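# Load a white part from the tote into a mould nest

## Task

Pick one white plastic part out of the blue tote and put it into the empty nest of the rotary-table mould closest to the arms, with its narrow end pointing down and pushed fully home. The tote must stay upright in its place, still holding the remaining parts. Finish with both grippers released so that neither arm touches any movable object.

## Robot and tools

Robot: two arms, left_arm and right_arm, each ending in a two-finger parallel gripper. A camera cable resting on an object counts as that arm touching it.

Frame: all positions use the scene frame. Its origin sits at table-top height, halfway between the two arms' nominal bases. +x points out over the table, +z points up, and left_arm is on the +y side; arm names do not match image left/right. The true bases are offset from nominal; a BASES line, if present, gives their calibrated spots. A gripper's fingers point along its own +z and close along its own y. end_effector_position (metres) is the spot between the finger pads, just under 1 cm behind the tips; end_effector_quat_wxyz is its orientation. Both can be wrong by a few cm, worse at long reach.

Row format (used by execute_actions and move): 14 numbers, each in [-1, 1], always for both arms: left_arm dx, dy, dz, rx, ry, rz, opening, then right_arm's seven in the same order. dx..rz are an offset, not a pose: measured along scene axes from that arm's Hand target as it was when the action or move began; rotation is about the Hand target's position. Scale: 1.0 = 0.6 m for dx/dy/dz, 180 degrees for the rotation vector rx/ry/rz. Repeating an offset moves further. Six zeros re-request the current Hand target. opening is absolute: +1 fully open (about 87 mm between pads), +0.5 about 69 mm, 0 about 43 mm, -0.5 about 18 mm, -1 shut. A 0 is a real command, so to leave a gripper unchanged resend its present value (see Tool commands).

execute_actions: actions is a list of actions; each action is a list of up to 15 rows, one row per 1/30 s control step; if fewer than 15 rows, the last is held for the remaining steps. Every row in an action counts from that action's starting Hand target, not from the previous row. cameras lists image sources to return (["all"], [] or names); an empty actions list returns all images and a full status.

move: target is one row or a list of up to 15 rows; every row in the list is an offset from the same starting Hand targets. speed is path top speed in m/s, 0.002 to 2.9, default 0.25 (rotation up to twice that in rad/s), one value or one per target. blend (m) rounds corners in a list. opening_speed (per second on the -1..+1 scale, at least 0.2) ramps the fingers. blocking=false returns early while the move keeps running. All paths finish together and are capped at 10 s. Paths go straight, ignore obstacles and the other arm, and the gripper lags and overshoots more when fast or when the arm is stretched. Opening changes in later list targets are applied only once everything is at rest there. The result adds a move: line: done, off_target, moving, held or fault per arm, plus limits=paced (pose clipped) or limits=held (steps withheld). done means at rest within 10 mm and 2 degrees; neither done nor off_target tells you about contact.

wait: seconds 0 to 10; arms hold their last command and a running move continues. stop: brakes the current move (needs room). zoom_image: camera plus region [x0, y0, x1, y1] in pixels, at most 504 by 504, on that camera's latest image. finished_scene: scene = the current scene number; irreversible.

Cameras, all 896x504: cam_head_left, cam_head_right, cam_high, cam_low, cam_left_wrist, cam_right_wrist. Calibration (K, distortion, T_world_to_cam) is supplied; fixed cameras may have shifted slightly, and wrist images can lag while the arm moves.

Result lines: Hand target (your last commanded pose after clipping; next offsets start here), Tool commands, grip_measured (finger position on the command scale), Joint positions (gripper last, 0 closed to 1 open), Joint velocities ("within noise" when still), Joint torques (include gravity; joints 1 to 3 wrap at ±28 N m), motor temperatures. MOTOR HOT appears at 75 °C; at 90 °C an OVER-TEMPERATURE FAULT folds that arm and disables it; at 100 °C it collapses. Holding loads, staying stretched or pushing into something heats motors, even while idle.

Motion tips: per step the commanded orientation is limited to 40 degrees from the measured one. Friction and gravity leave the gripper short, low or tilted; check the pose after every move and send the remaining distance or a corrective turn. Tiny moves may not happen or may drift sideways. Avoid paths near an arm's own base or with the wrist near the waist axis, since the shoulder posture can flip. An arm blocked by an object keeps pushing; command its target back past the gripper to relieve it. The clearance check does not guard gripper-to-gripper contact; hard contact between arms, including closing on the other arm's fingers, can fail the task.

Gripping: at first contact note grip_measured and command about 0.04 below it for a firm hold, less for lighter. Readings can be off by about 1 mm. Close slowly; fast closes can squeeze too hard.

Avoid: dropping the part, releasing it while it moves, fast impacts, targets far beyond contact, tipping or dragging the tote, and anything leaving the table. Loose objects may get brief nudges. The simulation keeps running while you compose replies; a running move continues, otherwise the arms hold their last command.

Each tool is called after ">>>" as name(argument=value, ...), one argument or row to a line, values as JSON.

## Session

>>> execute_actions(
  actions=[],
)

Scene clock: 0.00 s.
left_arm: end_effector_position=(+0.4068, +0.2544, +0.1821) grip_measured=+1.000 end_effector_quat_wxyz=(+0.468, -0.072, +0.881, -0.016) | right_arm: end_effector_position=(+0.2237, -0.2899, +0.0600) grip_measured=+0.985 end_effector_quat_wxyz=(+0.543, +0.087, +0.835, +0.014)
Joint positions: left_arm=[-0.226 1.326 0.907 -0.196 -0.235 -0.279 1] | right_arm=[0.717 1.043 0.067 0.417 0.689 0.509 0.993]
Joint velocities: within noise
Joint torques (N m): no reading
Motor temperatures (°C): left_arm=[30 35 38 29 27 29 29] | right_arm=[31 41 36 30 27 28 31]
Heat: left arm: 38 °C; right arm: 41 °C.
Hand target: left_arm +0.4084, +0.2541, +0.1875; +0.474, -0.072, +0.877, -0.018 | right_arm +0.2270, -0.2874, +0.0651; +0.549, +0.090, +0.831, +0.020
Tool commands: left_gripper/opening=+1.0 right_gripper/opening=+1.0

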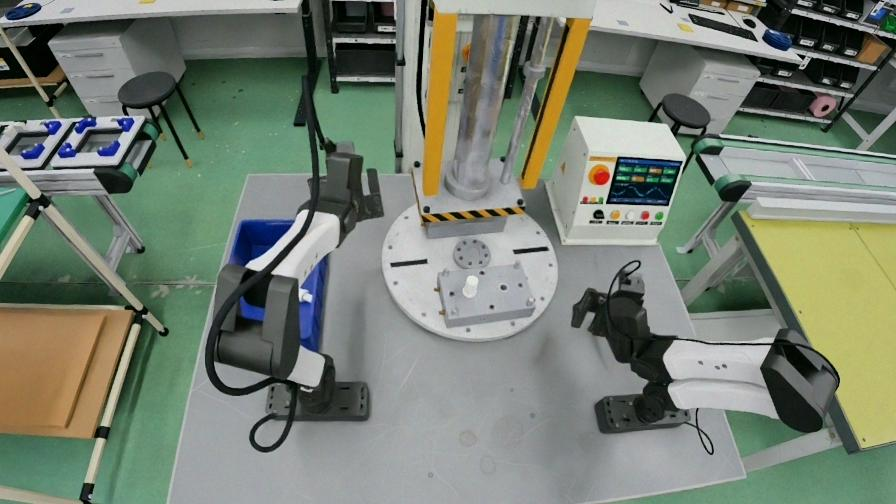

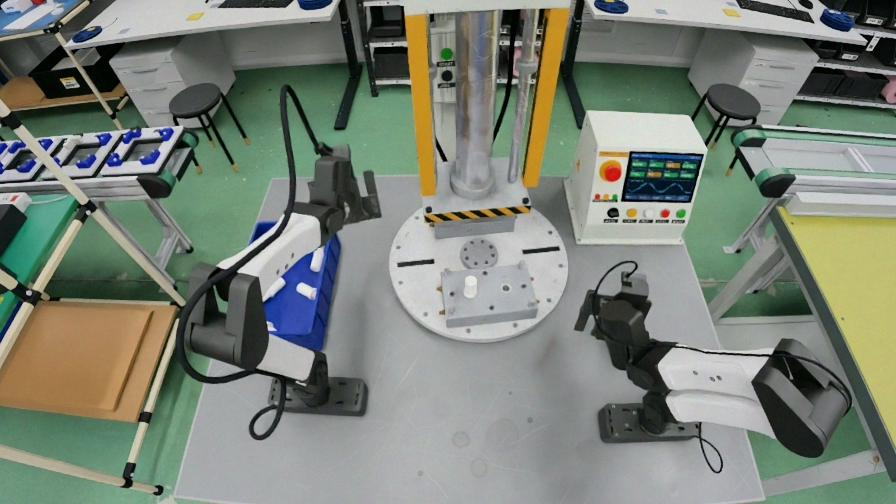

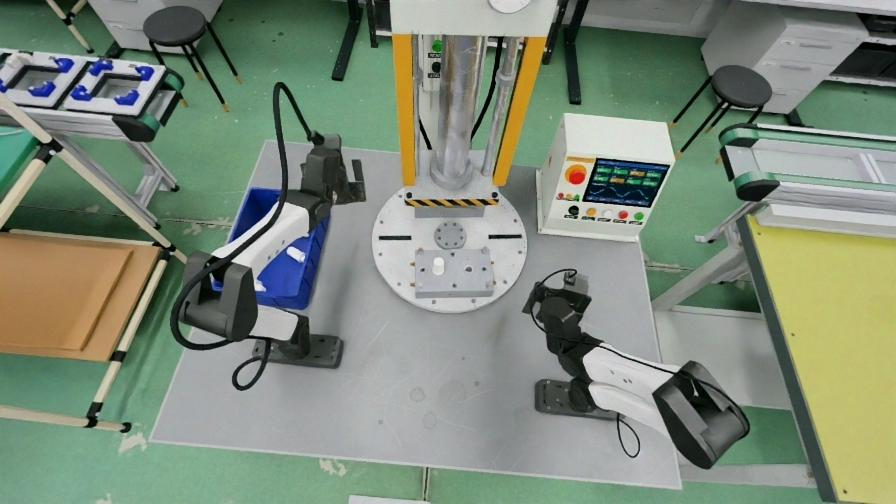

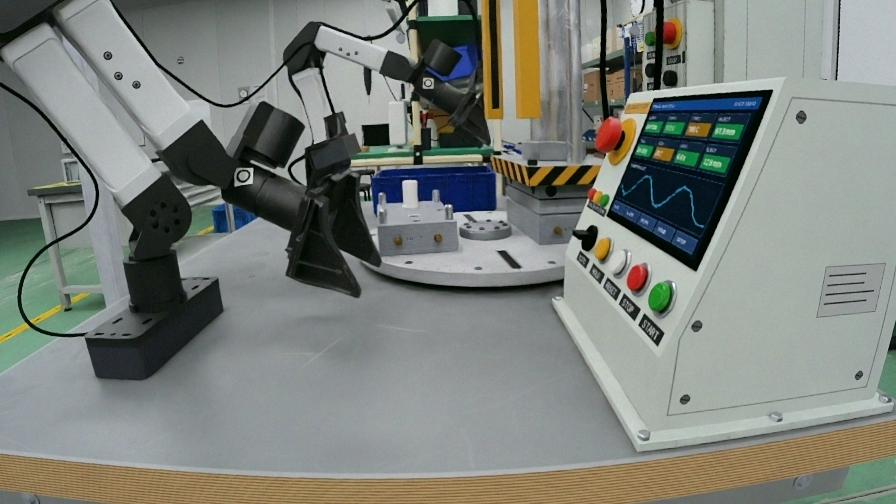

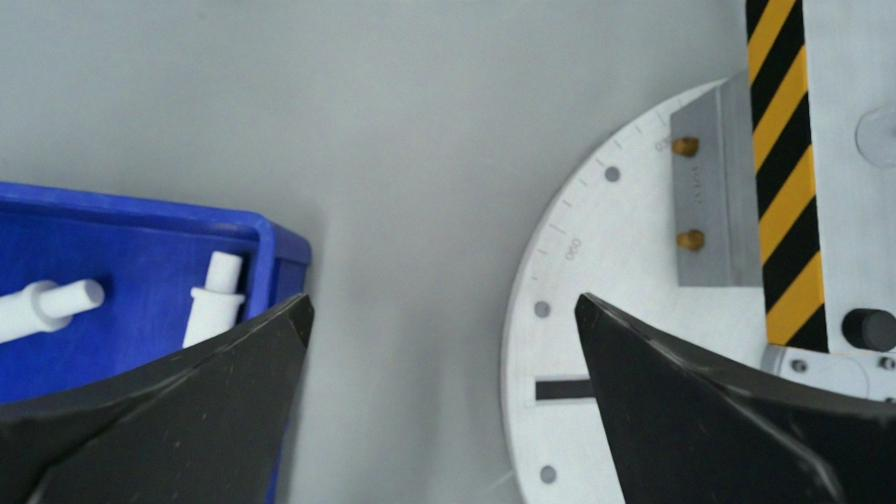

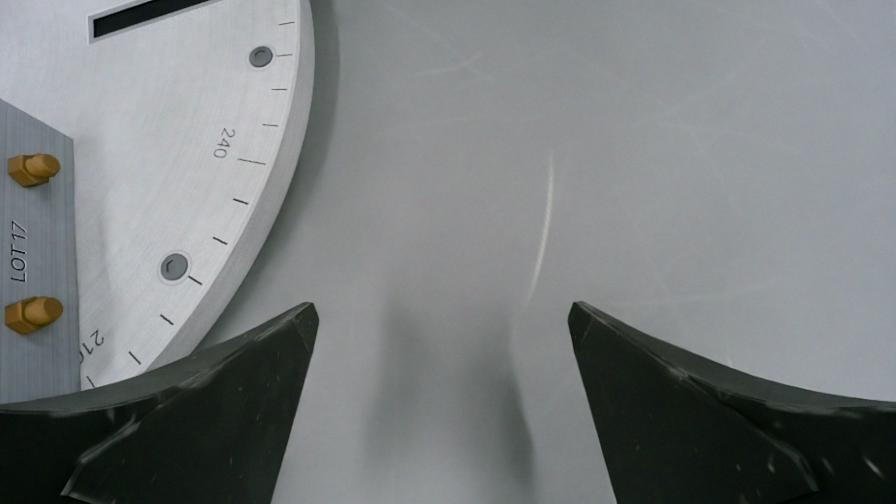

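>>> zoom_image(
  camera="cam_head_right",
  region=[220, 180, 560, 370],
)

>>> zoom_image(
  camera="cam_high",
  region=[360, 180, 540, 320],
)

>>> zoom_image(
  camera="cam_low",
  region=[360, 150, 560, 290],
)

Scaled by 1.482 from the camera's 896x504 image, which has a finer 1280x720 frame.

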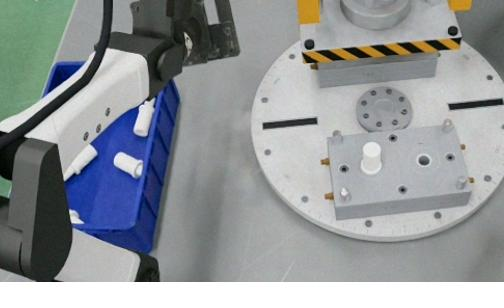

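Scaled by 2.800 from the camera's 896x504 image, which has a finer 1280x720 frame.

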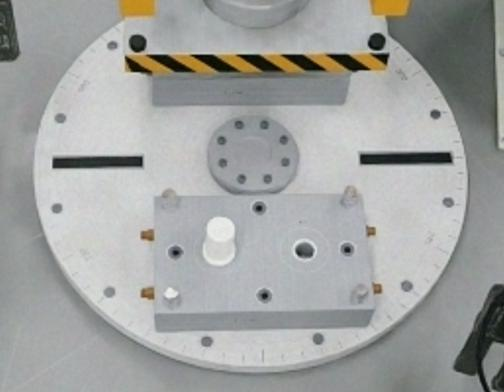

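Scaled by 2.520 from the camera's 896x504 image, which has a finer 1280x720 frame.

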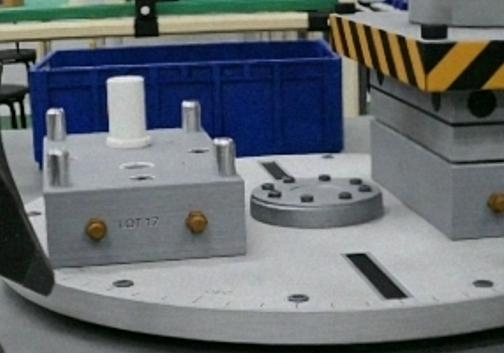

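>>> move(
  target=[-0.28, 0.2, 0.17, 0,0,0,1, 0,0,0,0,0,0,1],
  cameras=["all"],
)

Scene clock: 37.90 s.
left_arm: end_effector_position=(+0.2403, +0.3741, +0.2814) grip_measured=+1.000 end_effector_quat_wxyz=(+0.468, -0.079, +0.880, -0.019) | right_arm: end_effector_position=(+0.2237, -0.2899, +0.0600) grip_measured=+0.985 end_effector_quat_wxyz=(+0.543, +0.087, +0.835, +0.014)
Joint positions: left_arm=[0.577 0.777 1.071 -0.957 0.42 0.178 1] | right_arm=[0.717 1.043 0.067 0.417 0.689 0.509 0.993]
Joint torques (N m): left_arm=[1.31 0.28 9.99 1.51 0.41 0.14] | right_arm=[-0.31 -1.47 6.35 1.9 0.27 -0.02]
Heat: left arm: 41 °C; right arm: 40 °C.
Hand target: left_arm +0.2404, +0.3741, +0.2895; +0.474, -0.073, +0.877, -0.018 | right_arm +0.2270, -0.2874, +0.0651; +0.549, +0.090, +0.831, +0.020
Off the commanded pose: left_arm 0.008 m, 1 deg | right_arm 0.007 m, 1 deg.
move: done
camera_calibration:
cam_left_wrist: T_world_to_cam=[[0.118465, -0.985997, 0.117368, 0.304065], [-0.987543, -0.129322, -0.0896419, 0.332579], [0.103565, -0.105286, -0.989034, 0.427713], [0, 0, 0, 1]] pos_world=[0.248118, 0.387849, 0.417149]

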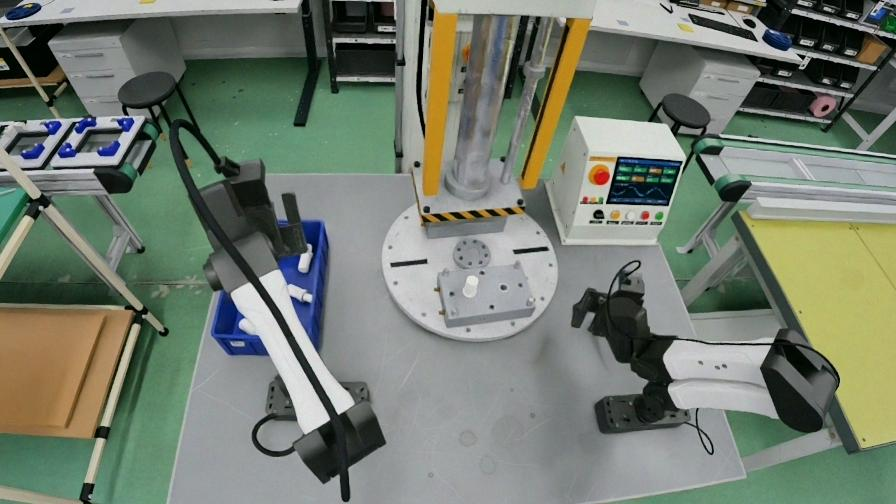

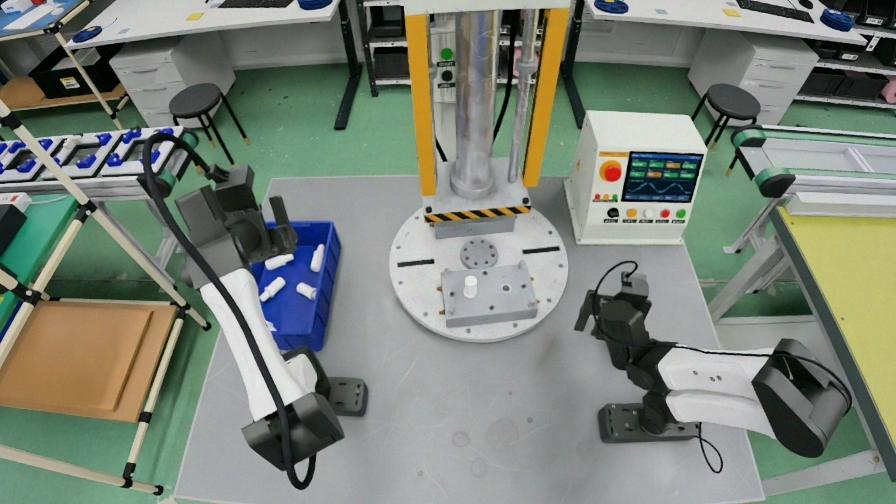

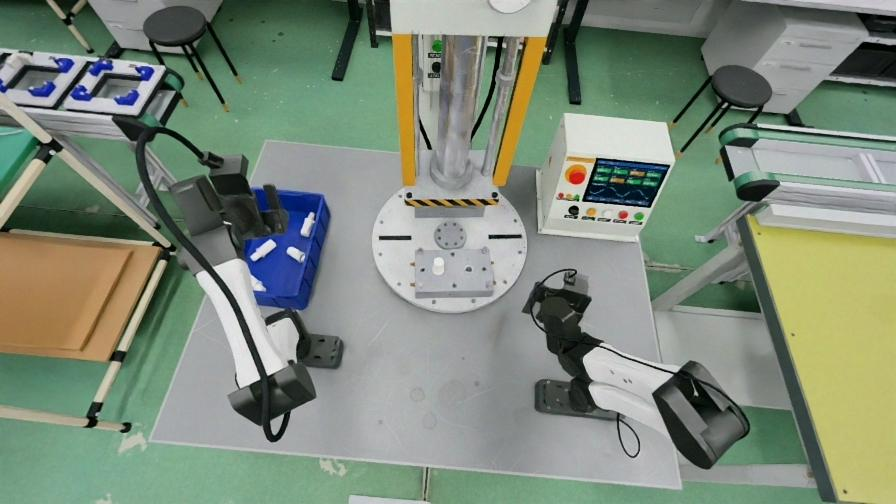

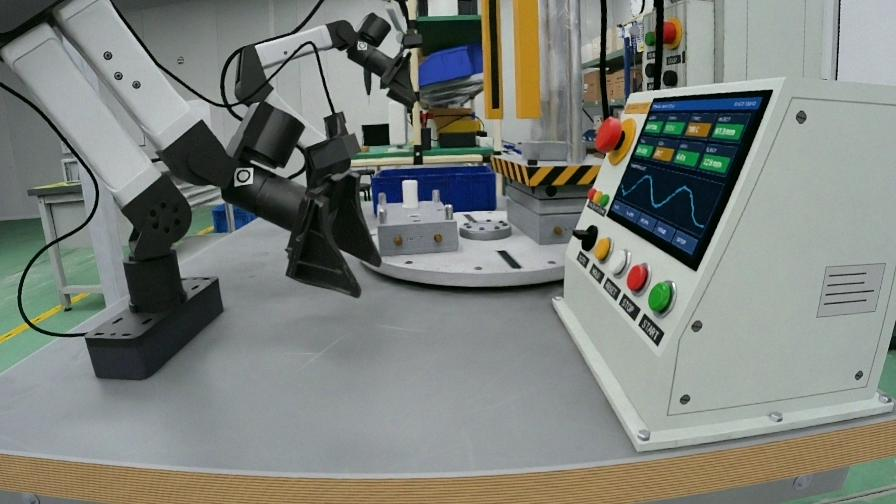

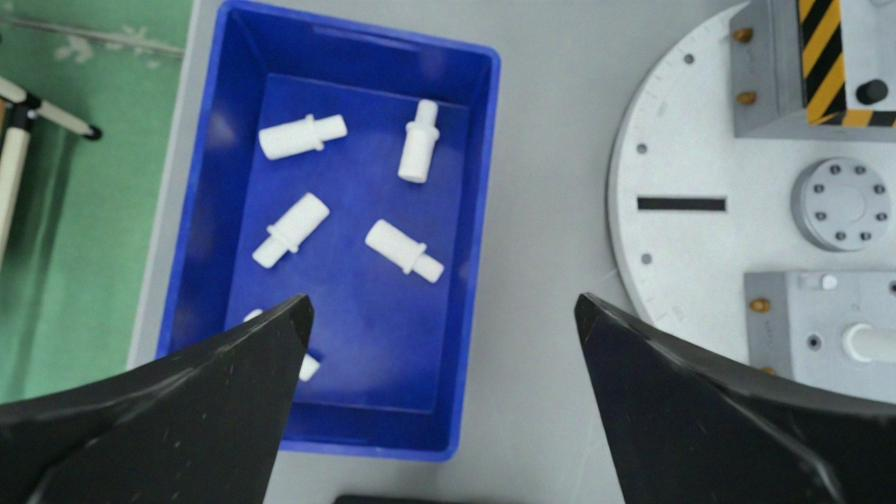

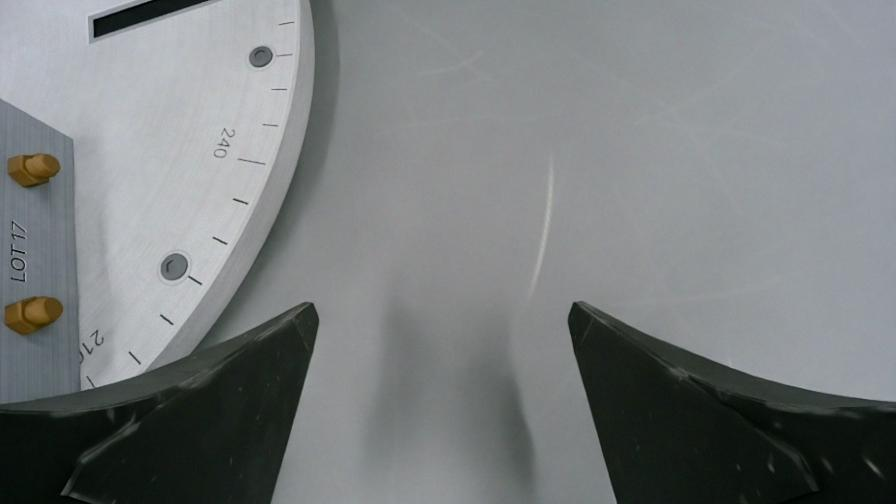

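>>> zoom_image(
  camera="cam_left_wrist",
  region=[330, 190, 490, 310],
)

>>> zoom_image(
  camera="cam_left_wrist",
  region=[100, 0, 520, 480],
)

>>> zoom_image(
  camera="cam_low",
  region=[350, 150, 530, 270],
)

Scaled by 3.150 from the camera's 896x504 image, which has a finer 1280x720 frame.

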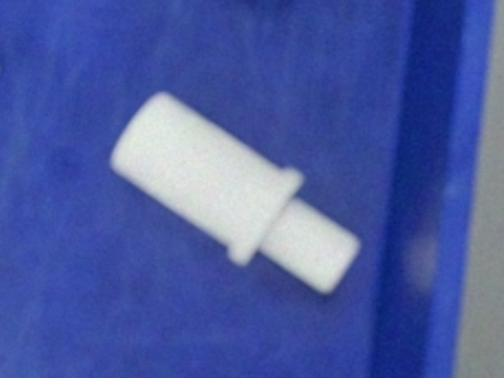

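Scaled by 1.050 from the camera's 896x504 image, which has a finer 1280x720 frame.

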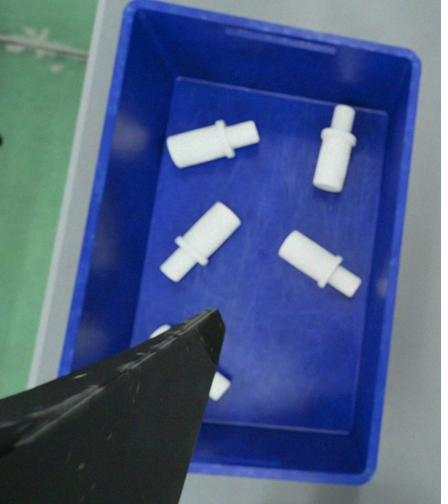

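Scaled by 2.800 from the camera's 896x504 image, which has a finer 1280x720 frame.

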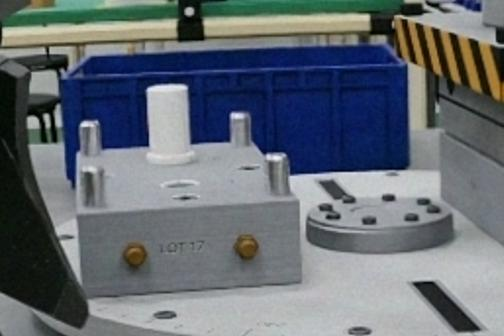

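>>> move(
  target=[0.0817, 0.0348, -0.15, -0.162,0.283,0.277,0.2, 0,0,0,0,0,0,1],
  cameras=["cam_left_wrist","cam_head_right","cam_high","cam_head_left"],
)

Scene clock: 99.50 s.
left_arm: end_effector_position=(+0.2867, +0.3921, +0.1975) grip_measured=+0.200 end_effector_quat_wxyz=(+0.001, -0.522, +0.853, -0.001) | right_arm: end_effector_position=(+0.2237, -0.2899, +0.0600) grip_measured=+0.985 end_effector_quat_wxyz=(+0.543, +0.087, +0.835, +0.014)
Joint positions: left_arm=[0.399 1.686 1.6 -1.482 0.001 -0.712 0.6] | right_arm=[0.717 1.043 0.067 0.417 0.689 0.509 0.993]
Joint torques (N m): left_arm=[1.28 -5.27 9.37 0.18 0.05 -0.08] | right_arm=[-0.29 -1.43 6.2 1.91 0.3 -0.02]
Motor temperatures (°C): left_arm=[30 35 46 34 27 29 28] | right_arm=[31 40 42 35 27 28 31]
Heat: left arm: 46 °C; right arm: 42 °C.
Hand target: left_arm +0.2894, +0.3950, +0.1995; +0.000, -0.530, +0.848, +0.000 | right_arm +0.2270, -0.2874, +0.0651; +0.549, +0.090, +0.831, +0.020
Off the commanded pose: left_arm 0.004 m, 1 deg | right_arm 0.007 m, 1 deg.
move: done
camera_calibration:
cam_left_wrist: T_world_to_cam=[[0.893582, -0.448791, 0.00984861, -0.0855061], [-0.292965, -0.566415, 0.770289, 0.175721], [-0.34012, -0.691202, -0.637619, 0.629371], [0, 0, 0, 1]] pos_world=[0.341949, 0.496179, 0.266785]
Images, in order (width x height): cam_head_left 896x504, cam_head_right 896x504, cam_high 896x504, cam_left_wrist 896x504.

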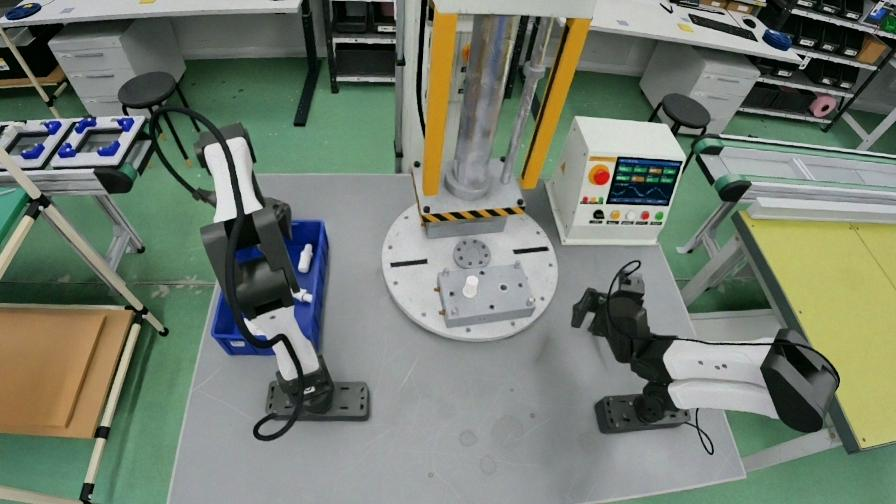

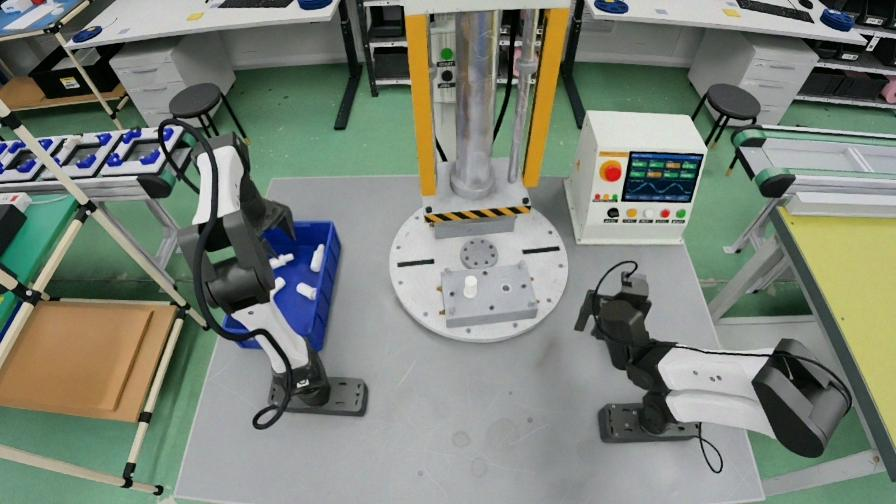

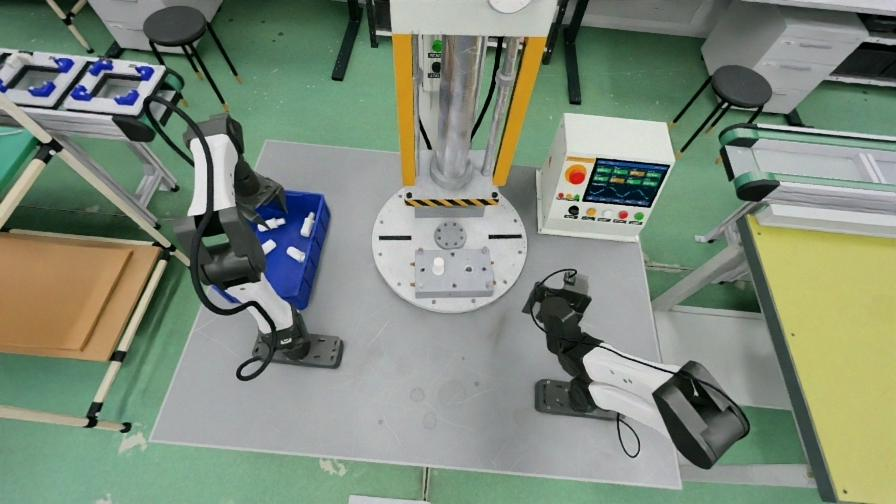

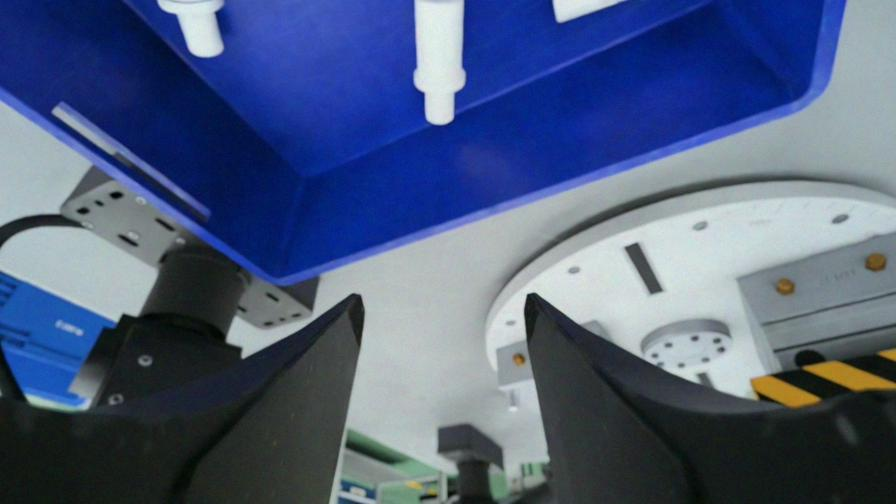

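>>> move(
  target=[0.002, 0.003, -0.285, 0,0,0,0.2, 0,0,0,0,0,0,1],
  speed=0.15,
  cameras=["cam_left_wrist","cam_head_right","cam_high"],
)

Scene clock: 110.87 s.
left_arm: end_effector_position=(+0.2917, +0.3949, +0.0354) grip_measured=+0.200 end_effector_quat_wxyz=(+0.004, -0.524, +0.852, -0.001) | right_arm: end_effector_position=(+0.2237, -0.2899, +0.0600) grip_measured=+0.985 end_effector_quat_wxyz=(+0.543, +0.087, +0.835, +0.014)
Joint positions: left_arm=[0.402 1.802 1.075 -0.835 0.001 -0.714 0.6] | right_arm=[0.717 1.043 0.067 0.417 0.689 0.509 0.993]
Joint torques (N m): left_arm=[1.29 -5.53 5.63 0.47 0.05 -0.04] | right_arm=[-0.43 -1.4 6.42 1.9 0.26 0.01]
Heat: left arm: 47 °C; right arm: 42 °C.
Hand target: left_arm +0.2906, +0.3967, +0.0285; +0.000, -0.530, +0.848, +0.000 | right_arm +0.2270, -0.2874, +0.0651; +0.549, +0.090, +0.831, +0.020
Off the commanded pose: left_arm 0.007 m, 1 deg | right_arm 0.007 m, 1 deg.
move: done
camera_calibration:
cam_left_wrist: T_world_to_cam=[[0.895376, -0.44507, 0.014682, -0.0892565], [-0.295605, -0.569383, 0.767085, 0.305641], [-0.333047, -0.69117, -0.641377, 0.52763], [0, 0, 0, 1]] pos_world=[0.345993, 0.498984, 0.105268]
Images, in order (width x height): cam_head_right 896x504, cam_high 896x504, cam_left_wrist 896x504.

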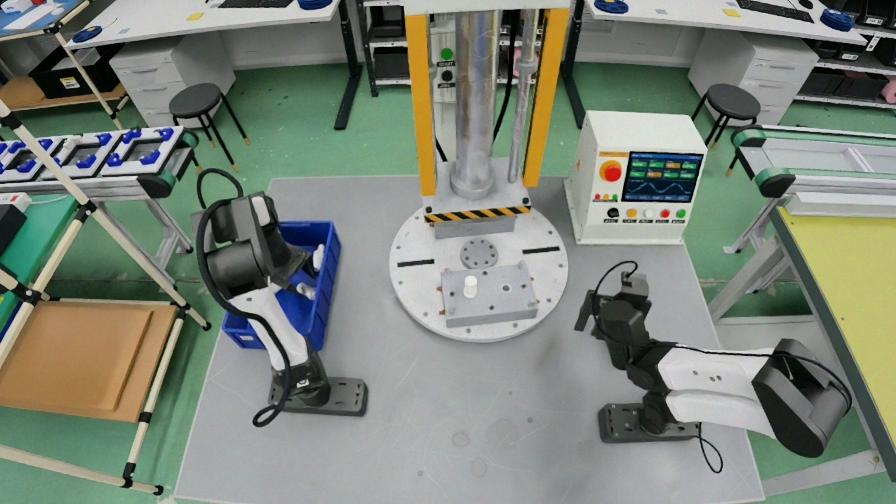

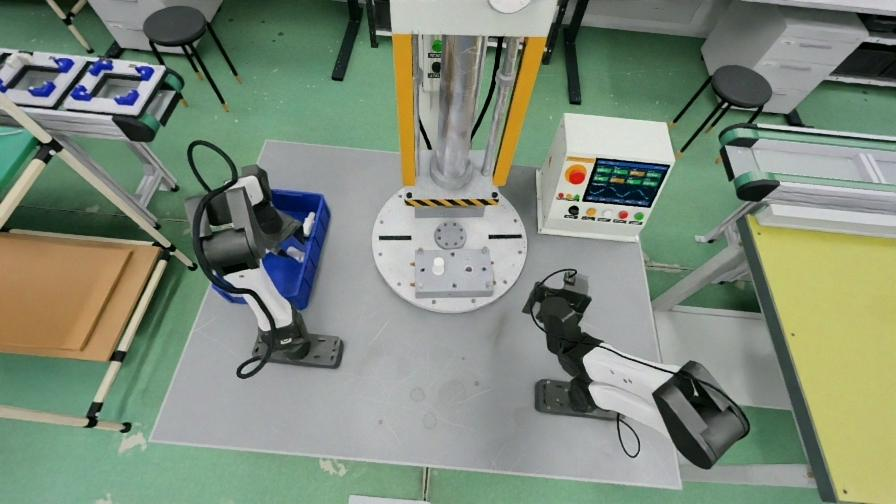

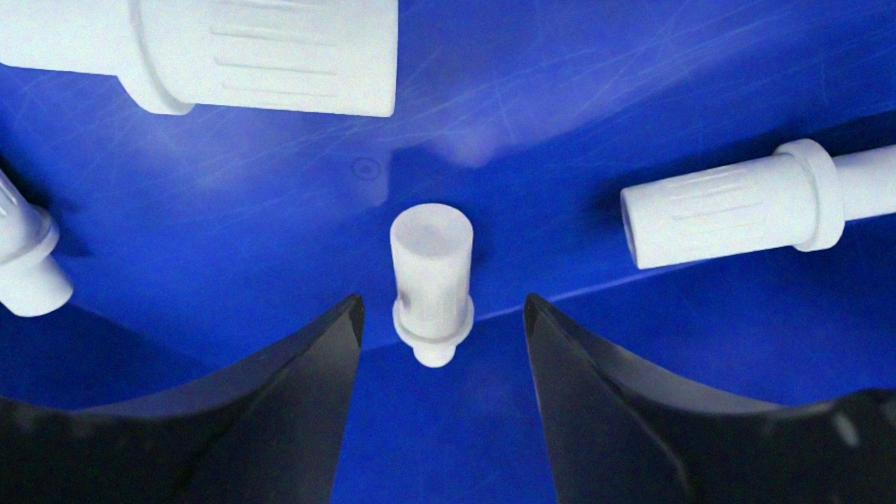

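>>> move(
  target=[-0.006, 0.004, -0.028, 0,0,0,0.2, 0,0,0,0,0,0,1],
  speed=0.1,
  cameras=["cam_left_wrist"],
)

Scene clock: 117.43 s.
left_arm: end_effector_position=(+0.2905, +0.3966, +0.0200) grip_measured=+0.200 end_effector_quat_wxyz=(+0.007, -0.525, +0.851, -0.002) | right_arm: end_effector_position=(+0.2237, -0.2899, +0.0600) grip_measured=+0.985 end_effector_quat_wxyz=(+0.543, +0.087, +0.835, +0.014)
Joint positions: left_arm=[0.409 1.825 1.035 -0.766 0.001 -0.71 0.6] | right_arm=[0.717 1.043 0.067 0.417 0.689 0.509 0.993]
Joint torques (N m): left_arm=[1.7 -5.31 5.15 0.52 0.05 0.04] | right_arm=[-0.21 -1.42 6.32 1.93 0.27 0]
Heat: left arm: 45 °C; right arm: 43 °C.
Hand target: left_arm +0.2871, +0.3992, +0.0118; +0.000, -0.530, +0.848, +0.000 | right_arm +0.2270, -0.2874, +0.0651; +0.549, +0.090, +0.831, +0.020
Off the commanded pose: left_arm 0.009 m, 1 deg | right_arm 0.007 m, 1 deg.
move: done
camera_calibration:
cam_left_wrist: T_world_to_cam=[[0.896625, -0.442411, 0.0183558, -0.0887005], [-0.297869, -0.571976, 0.764276, 0.319832], [-0.327625, -0.690736, -0.644628, 0.516833], [0, 0, 0, 1]] pos_world=[0.344127, 0.500689, 0.0903532]
Images, in order (width x height): cam_left_wrist 896x504.

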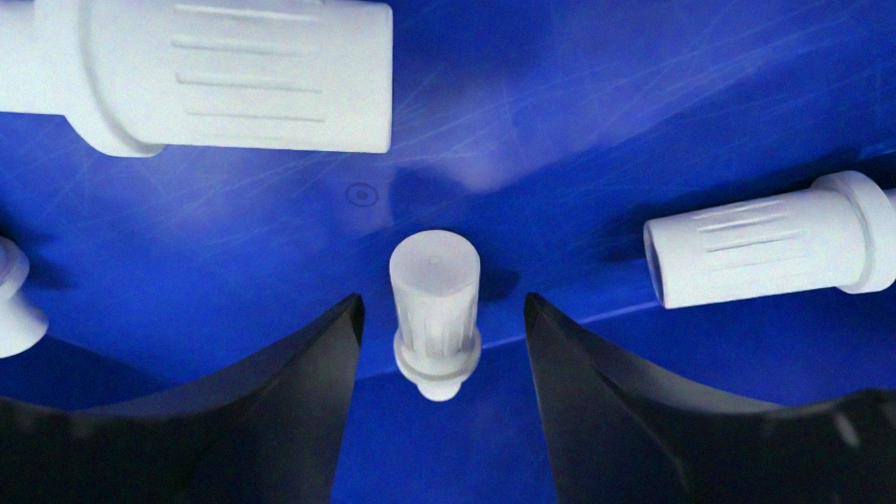

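>>> move(
  target=[0,0,0, 0,0,0,-0.6, 0,0,0,0,0,0,1],
  opening_speed=0.4,
  cameras=["cam_left_wrist"],
)

Scene clock: 125.80 s.
left_arm: end_effector_position=(+0.2905, +0.3966, +0.0200) grip_measured=-0.345 end_effector_quat_wxyz=(+0.007, -0.525, +0.851, -0.002) | right_arm: end_effector_position=(+0.2237, -0.2899, +0.0600) grip_measured=+0.985 end_effector_quat_wxyz=(+0.543, +0.087, +0.835, +0.014)
Joint positions: left_arm=[0.409 1.825 1.035 -0.766 0.001 -0.71 0.327] | right_arm=[0.717 1.043 0.067 0.417 0.689 0.509 0.993]
Joint torques (N m): left_arm=[1.73 -5.31 5.18 0.5 0.05 0.03] | right_arm=[-0.35 -1.5 6.27 1.92 0.28 0]
Heat: left arm: 44 °C; right arm: 43 °C.
Hand target: left_arm +0.2871, +0.3992, +0.0118; +0.000, -0.530, +0.848, +0.000 | right_arm +0.2270, -0.2874, +0.0651; +0.549, +0.090, +0.831, +0.020
Off the commanded pose: left_arm 0.009 m, 1 deg | right_arm 0.007 m, 1 deg.
move: done
camera_calibration:
cam_left_wrist: T_world_to_cam=[[0.896625, -0.442411, 0.0183558, -0.0887005], [-0.297869, -0.571976, 0.764276, 0.319832], [-0.327625, -0.690736, -0.644628, 0.516833], [0, 0, 0, 1]] pos_world=[0.344127, 0.500689, 0.0903532]
Images, in order (width x height): cam_left_wrist 896x504.

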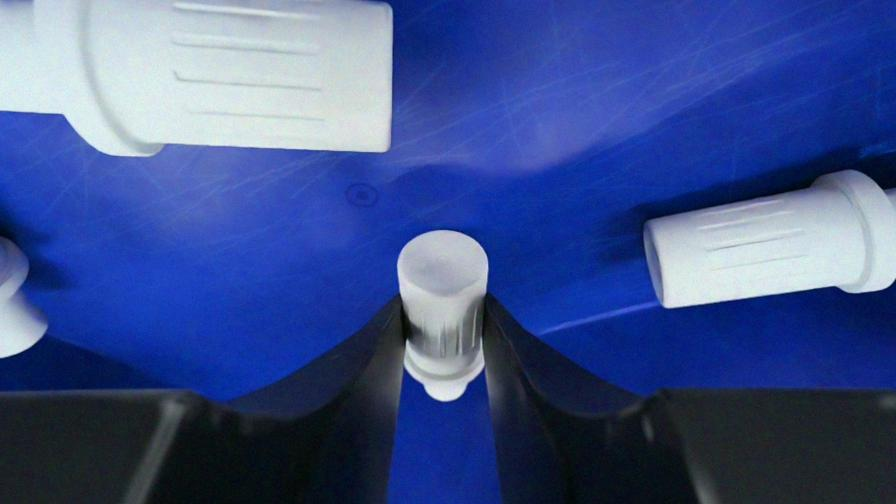

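>>> move(
  target=[0,0,0.5, 0,0,0,-0.6, 0,0,0,0,0,0,1],
  speed=0.2,
  cameras=["cam_left_wrist","cam_high"],
)

Scene clock: 132.37 s.
left_arm: end_effector_position=(+0.2888, +0.3998, +0.3071) grip_measured=-0.345 end_effector_quat_wxyz=(+0.172, -0.527, +0.831, -0.038) | right_arm: end_effector_position=(+0.2237, -0.2899, +0.0600) grip_measured=+0.985 end_effector_quat_wxyz=(+0.543, +0.087, +0.835, +0.014)
Joint positions: left_arm=[0.438 1.523 1.879 -1.574 0.026 -0.709 0.327] | right_arm=[0.717 1.043 0.067 0.417 0.689 0.509 0.993]
Joint torques (N m): left_arm=[1.32 -4.94 7.8 0.83 0.18 0.11] | right_arm=[-0.38 -1.5 6.35 1.91 0.25 0]
Heat: left arm: 44 °C; right arm: 43 °C.
Hand target: left_arm +0.2871, +0.3992, +0.3118; +0.000, -0.530, +0.848, +0.000 | right_arm +0.2270, -0.2874, +0.0651; +0.549, +0.090, +0.831, +0.020
Off the commanded pose: left_arm 0.005 m, 20 deg | right_arm 0.007 m, 1 deg.
joint sent to its limit (left arm) — joint 4 (wrist pitch), lower limit. The joint targets are off in orientation, not in position.
move: off_target (left_arm)
camera_calibration:
cam_left_wrist: T_world_to_cam=[[0.863277, -0.437025, 0.25251, -0.155473], [-0.498141, -0.657147, 0.565697, 0.254577], [-0.0812876, -0.614139, -0.785, 0.644929], [0, 0, 0, 1]] pos_world=[0.313457, 0.495425, 0.401515]
Images, in order (width x height): cam_high 896x504, cam_left_wrist 896x504.

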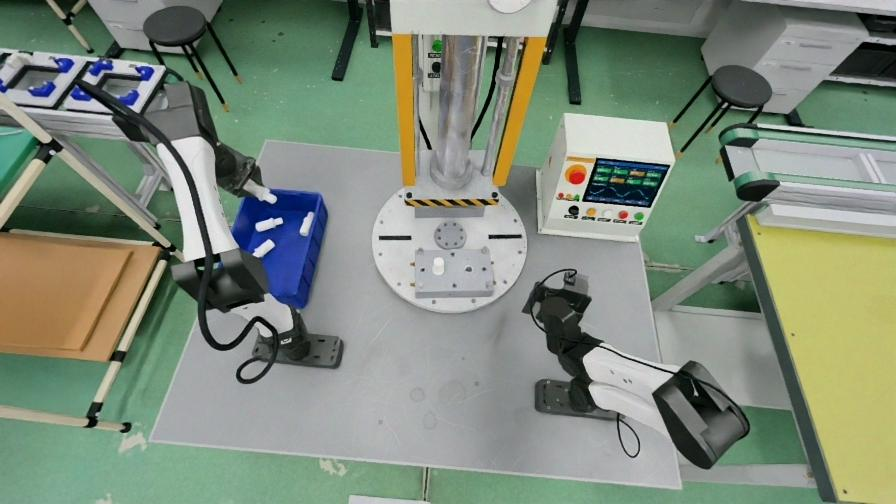

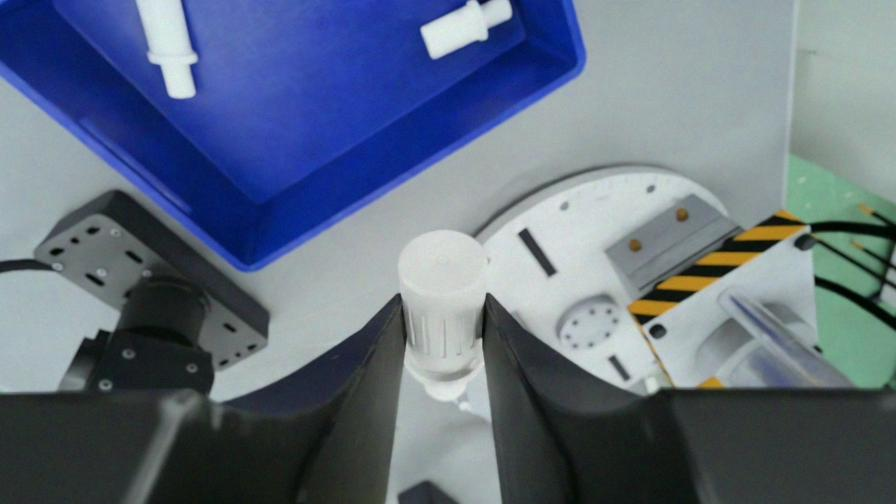

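>>> move(
  target=[
    [0.0215,-0.2987,-0.02, 0.169,-0.520,-0.393,-0.6, 0,0,0,0,0,0,1],
    [-0.0868,-0.782,-0.17, 0.169,-0.520,-0.393,-0.6, 0,0,0,0,0,0,1],
  ],
  speed=0.3,
  blend=0.03,
  cameras=["all"],
)

Scene clock: 164.93 s.
left_arm: end_effector_position=(+0.2344, -0.0625, +0.2013) grip_measured=-0.345 end_effector_quat_wxyz=(+0.680, +0.182, +0.691, -0.163) | right_arm: end_effector_position=(+0.2237, -0.2899, +0.0600) grip_measured=+0.985 end_effector_quat_wxyz=(+0.543, +0.087, +0.835, +0.014)
Joint positions: left_arm=[-1.383 1.619 0.69 0.894 -0.901 -0.006 0.327] | right_arm=[0.717 1.043 0.067 0.417 0.689 0.509 0.993]
Joint torques (N m): left_arm=[0.31 -4.67 9.83 1.85 -0.05 0.07] | right_arm=[-0.29 -1.47 6.32 1.91 0.28 0.02]
Heat: left arm: 44 °C; right arm: 43 °C.
Hand target: left_arm +0.2350, -0.0700, +0.2097; +0.686, +0.171, +0.686, -0.171 | right_arm +0.2270, -0.2874, +0.0651; +0.549, +0.090, +0.831, +0.020
Off the commanded pose: left_arm 0.011 m, 2 deg | right_arm 0.007 m, 1 deg.
move: off_target (left_arm)
camera_calibration:
cam_left_wrist: T_world_to_cam=[[-0.480703, -0.876751, -0.0152231, 0.0576104], [-0.683712, 0.385621, -0.619544, 0.330838], [0.549056, -0.287409, -0.784814, 0.1462], [0, 0, 0, 1]] pos_world=[0.173619, -0.0350488, 0.320586]

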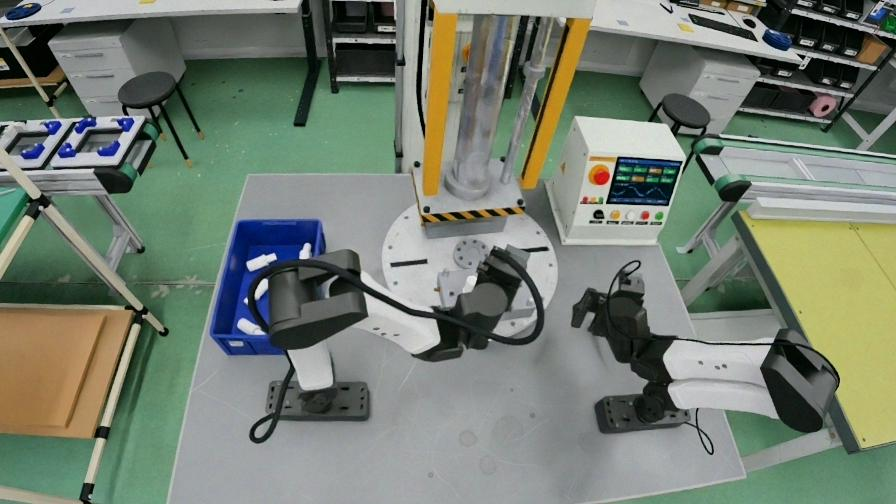

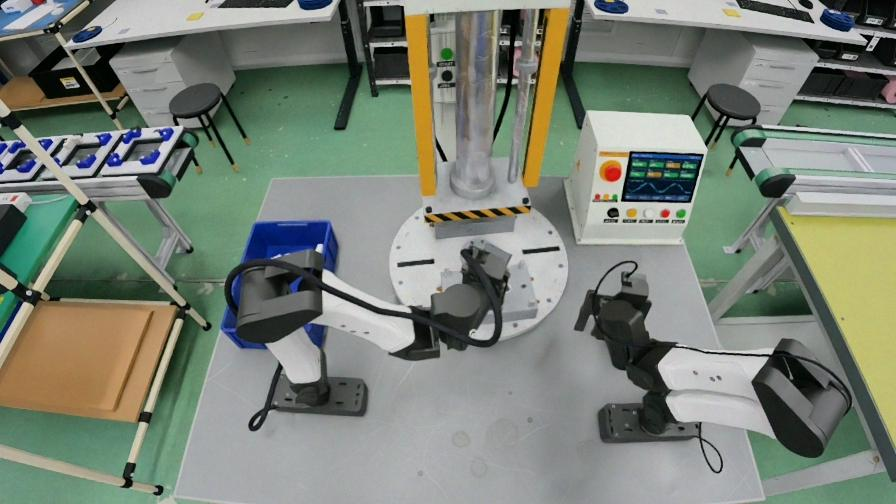

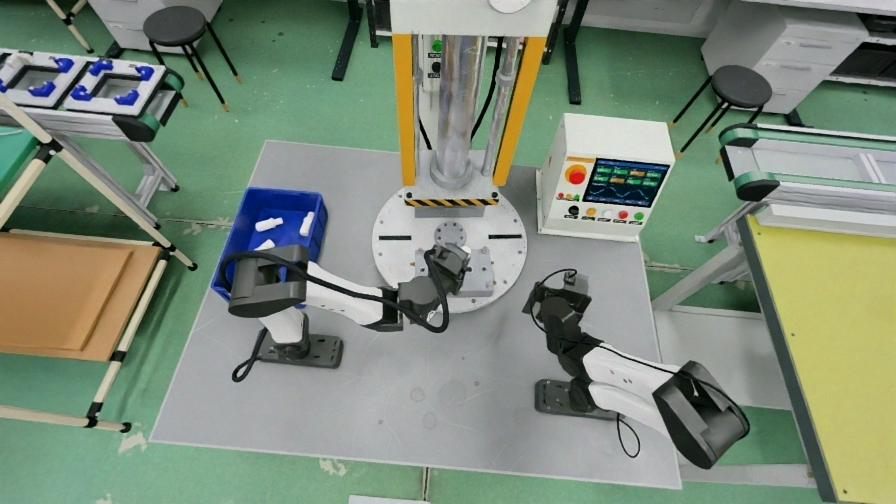

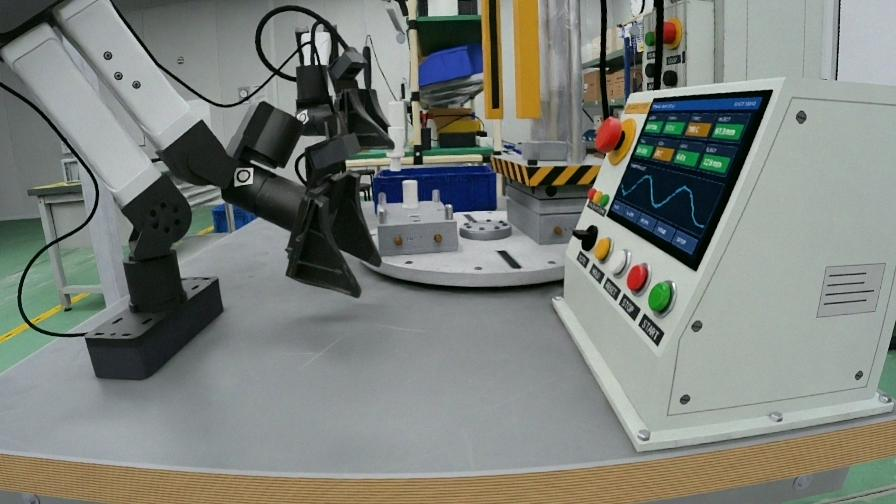

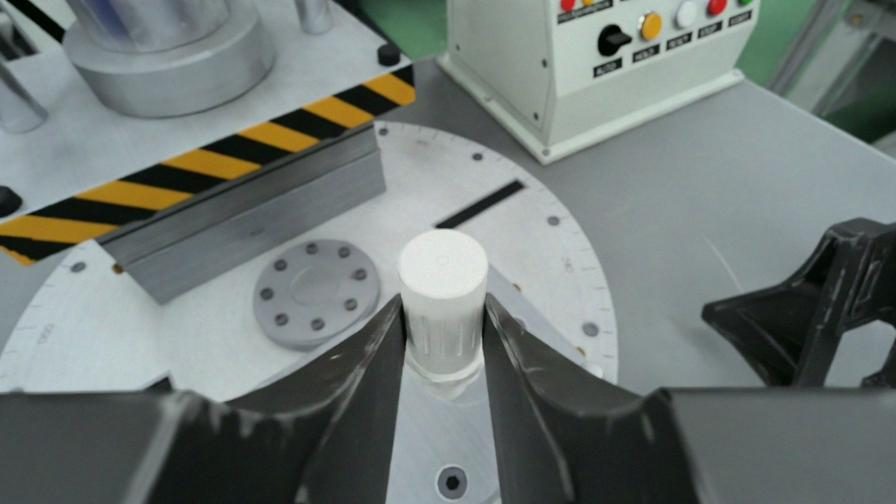

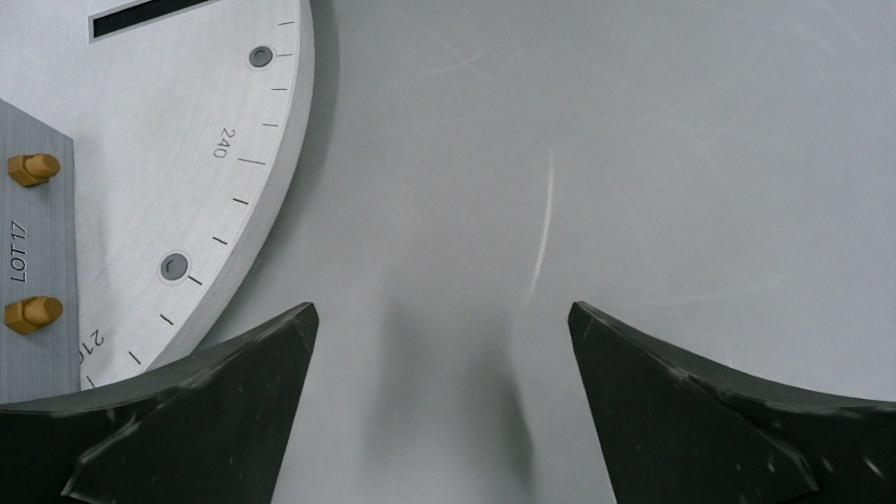

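>>> zoom_image(
  camera="cam_low",
  region=[340, 70, 480, 270],
)

>>> zoom_image(
  camera="cam_left_wrist",
  region=[360, 200, 620, 504],
)

>>> zoom_image(
  camera="cam_head_left",
  region=[420, 230, 560, 340],
)

Scaled by 2.520 from the camera's 896x504 image, which has a finer 1280x720 frame.

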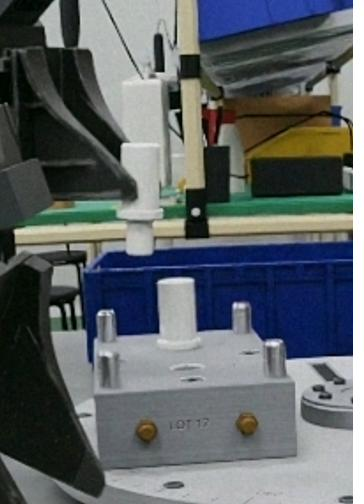

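Scaled by 1.658 from the camera's 896x504 image, which has a finer 1280x720 frame.

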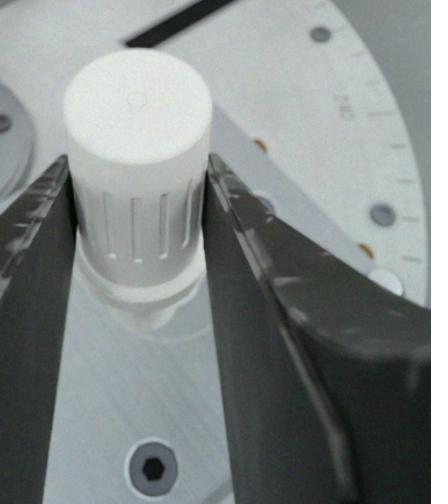

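Scaled by 3.600 from the camera's 896x504 image, which has a finer 1280x720 frame.

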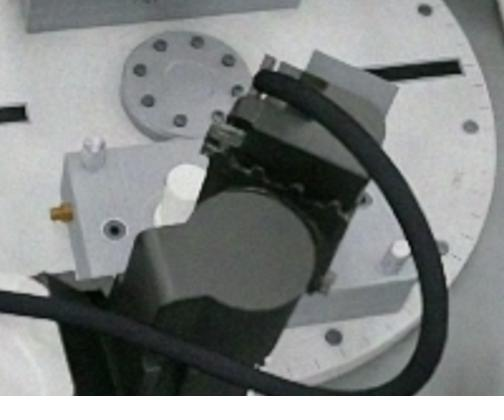

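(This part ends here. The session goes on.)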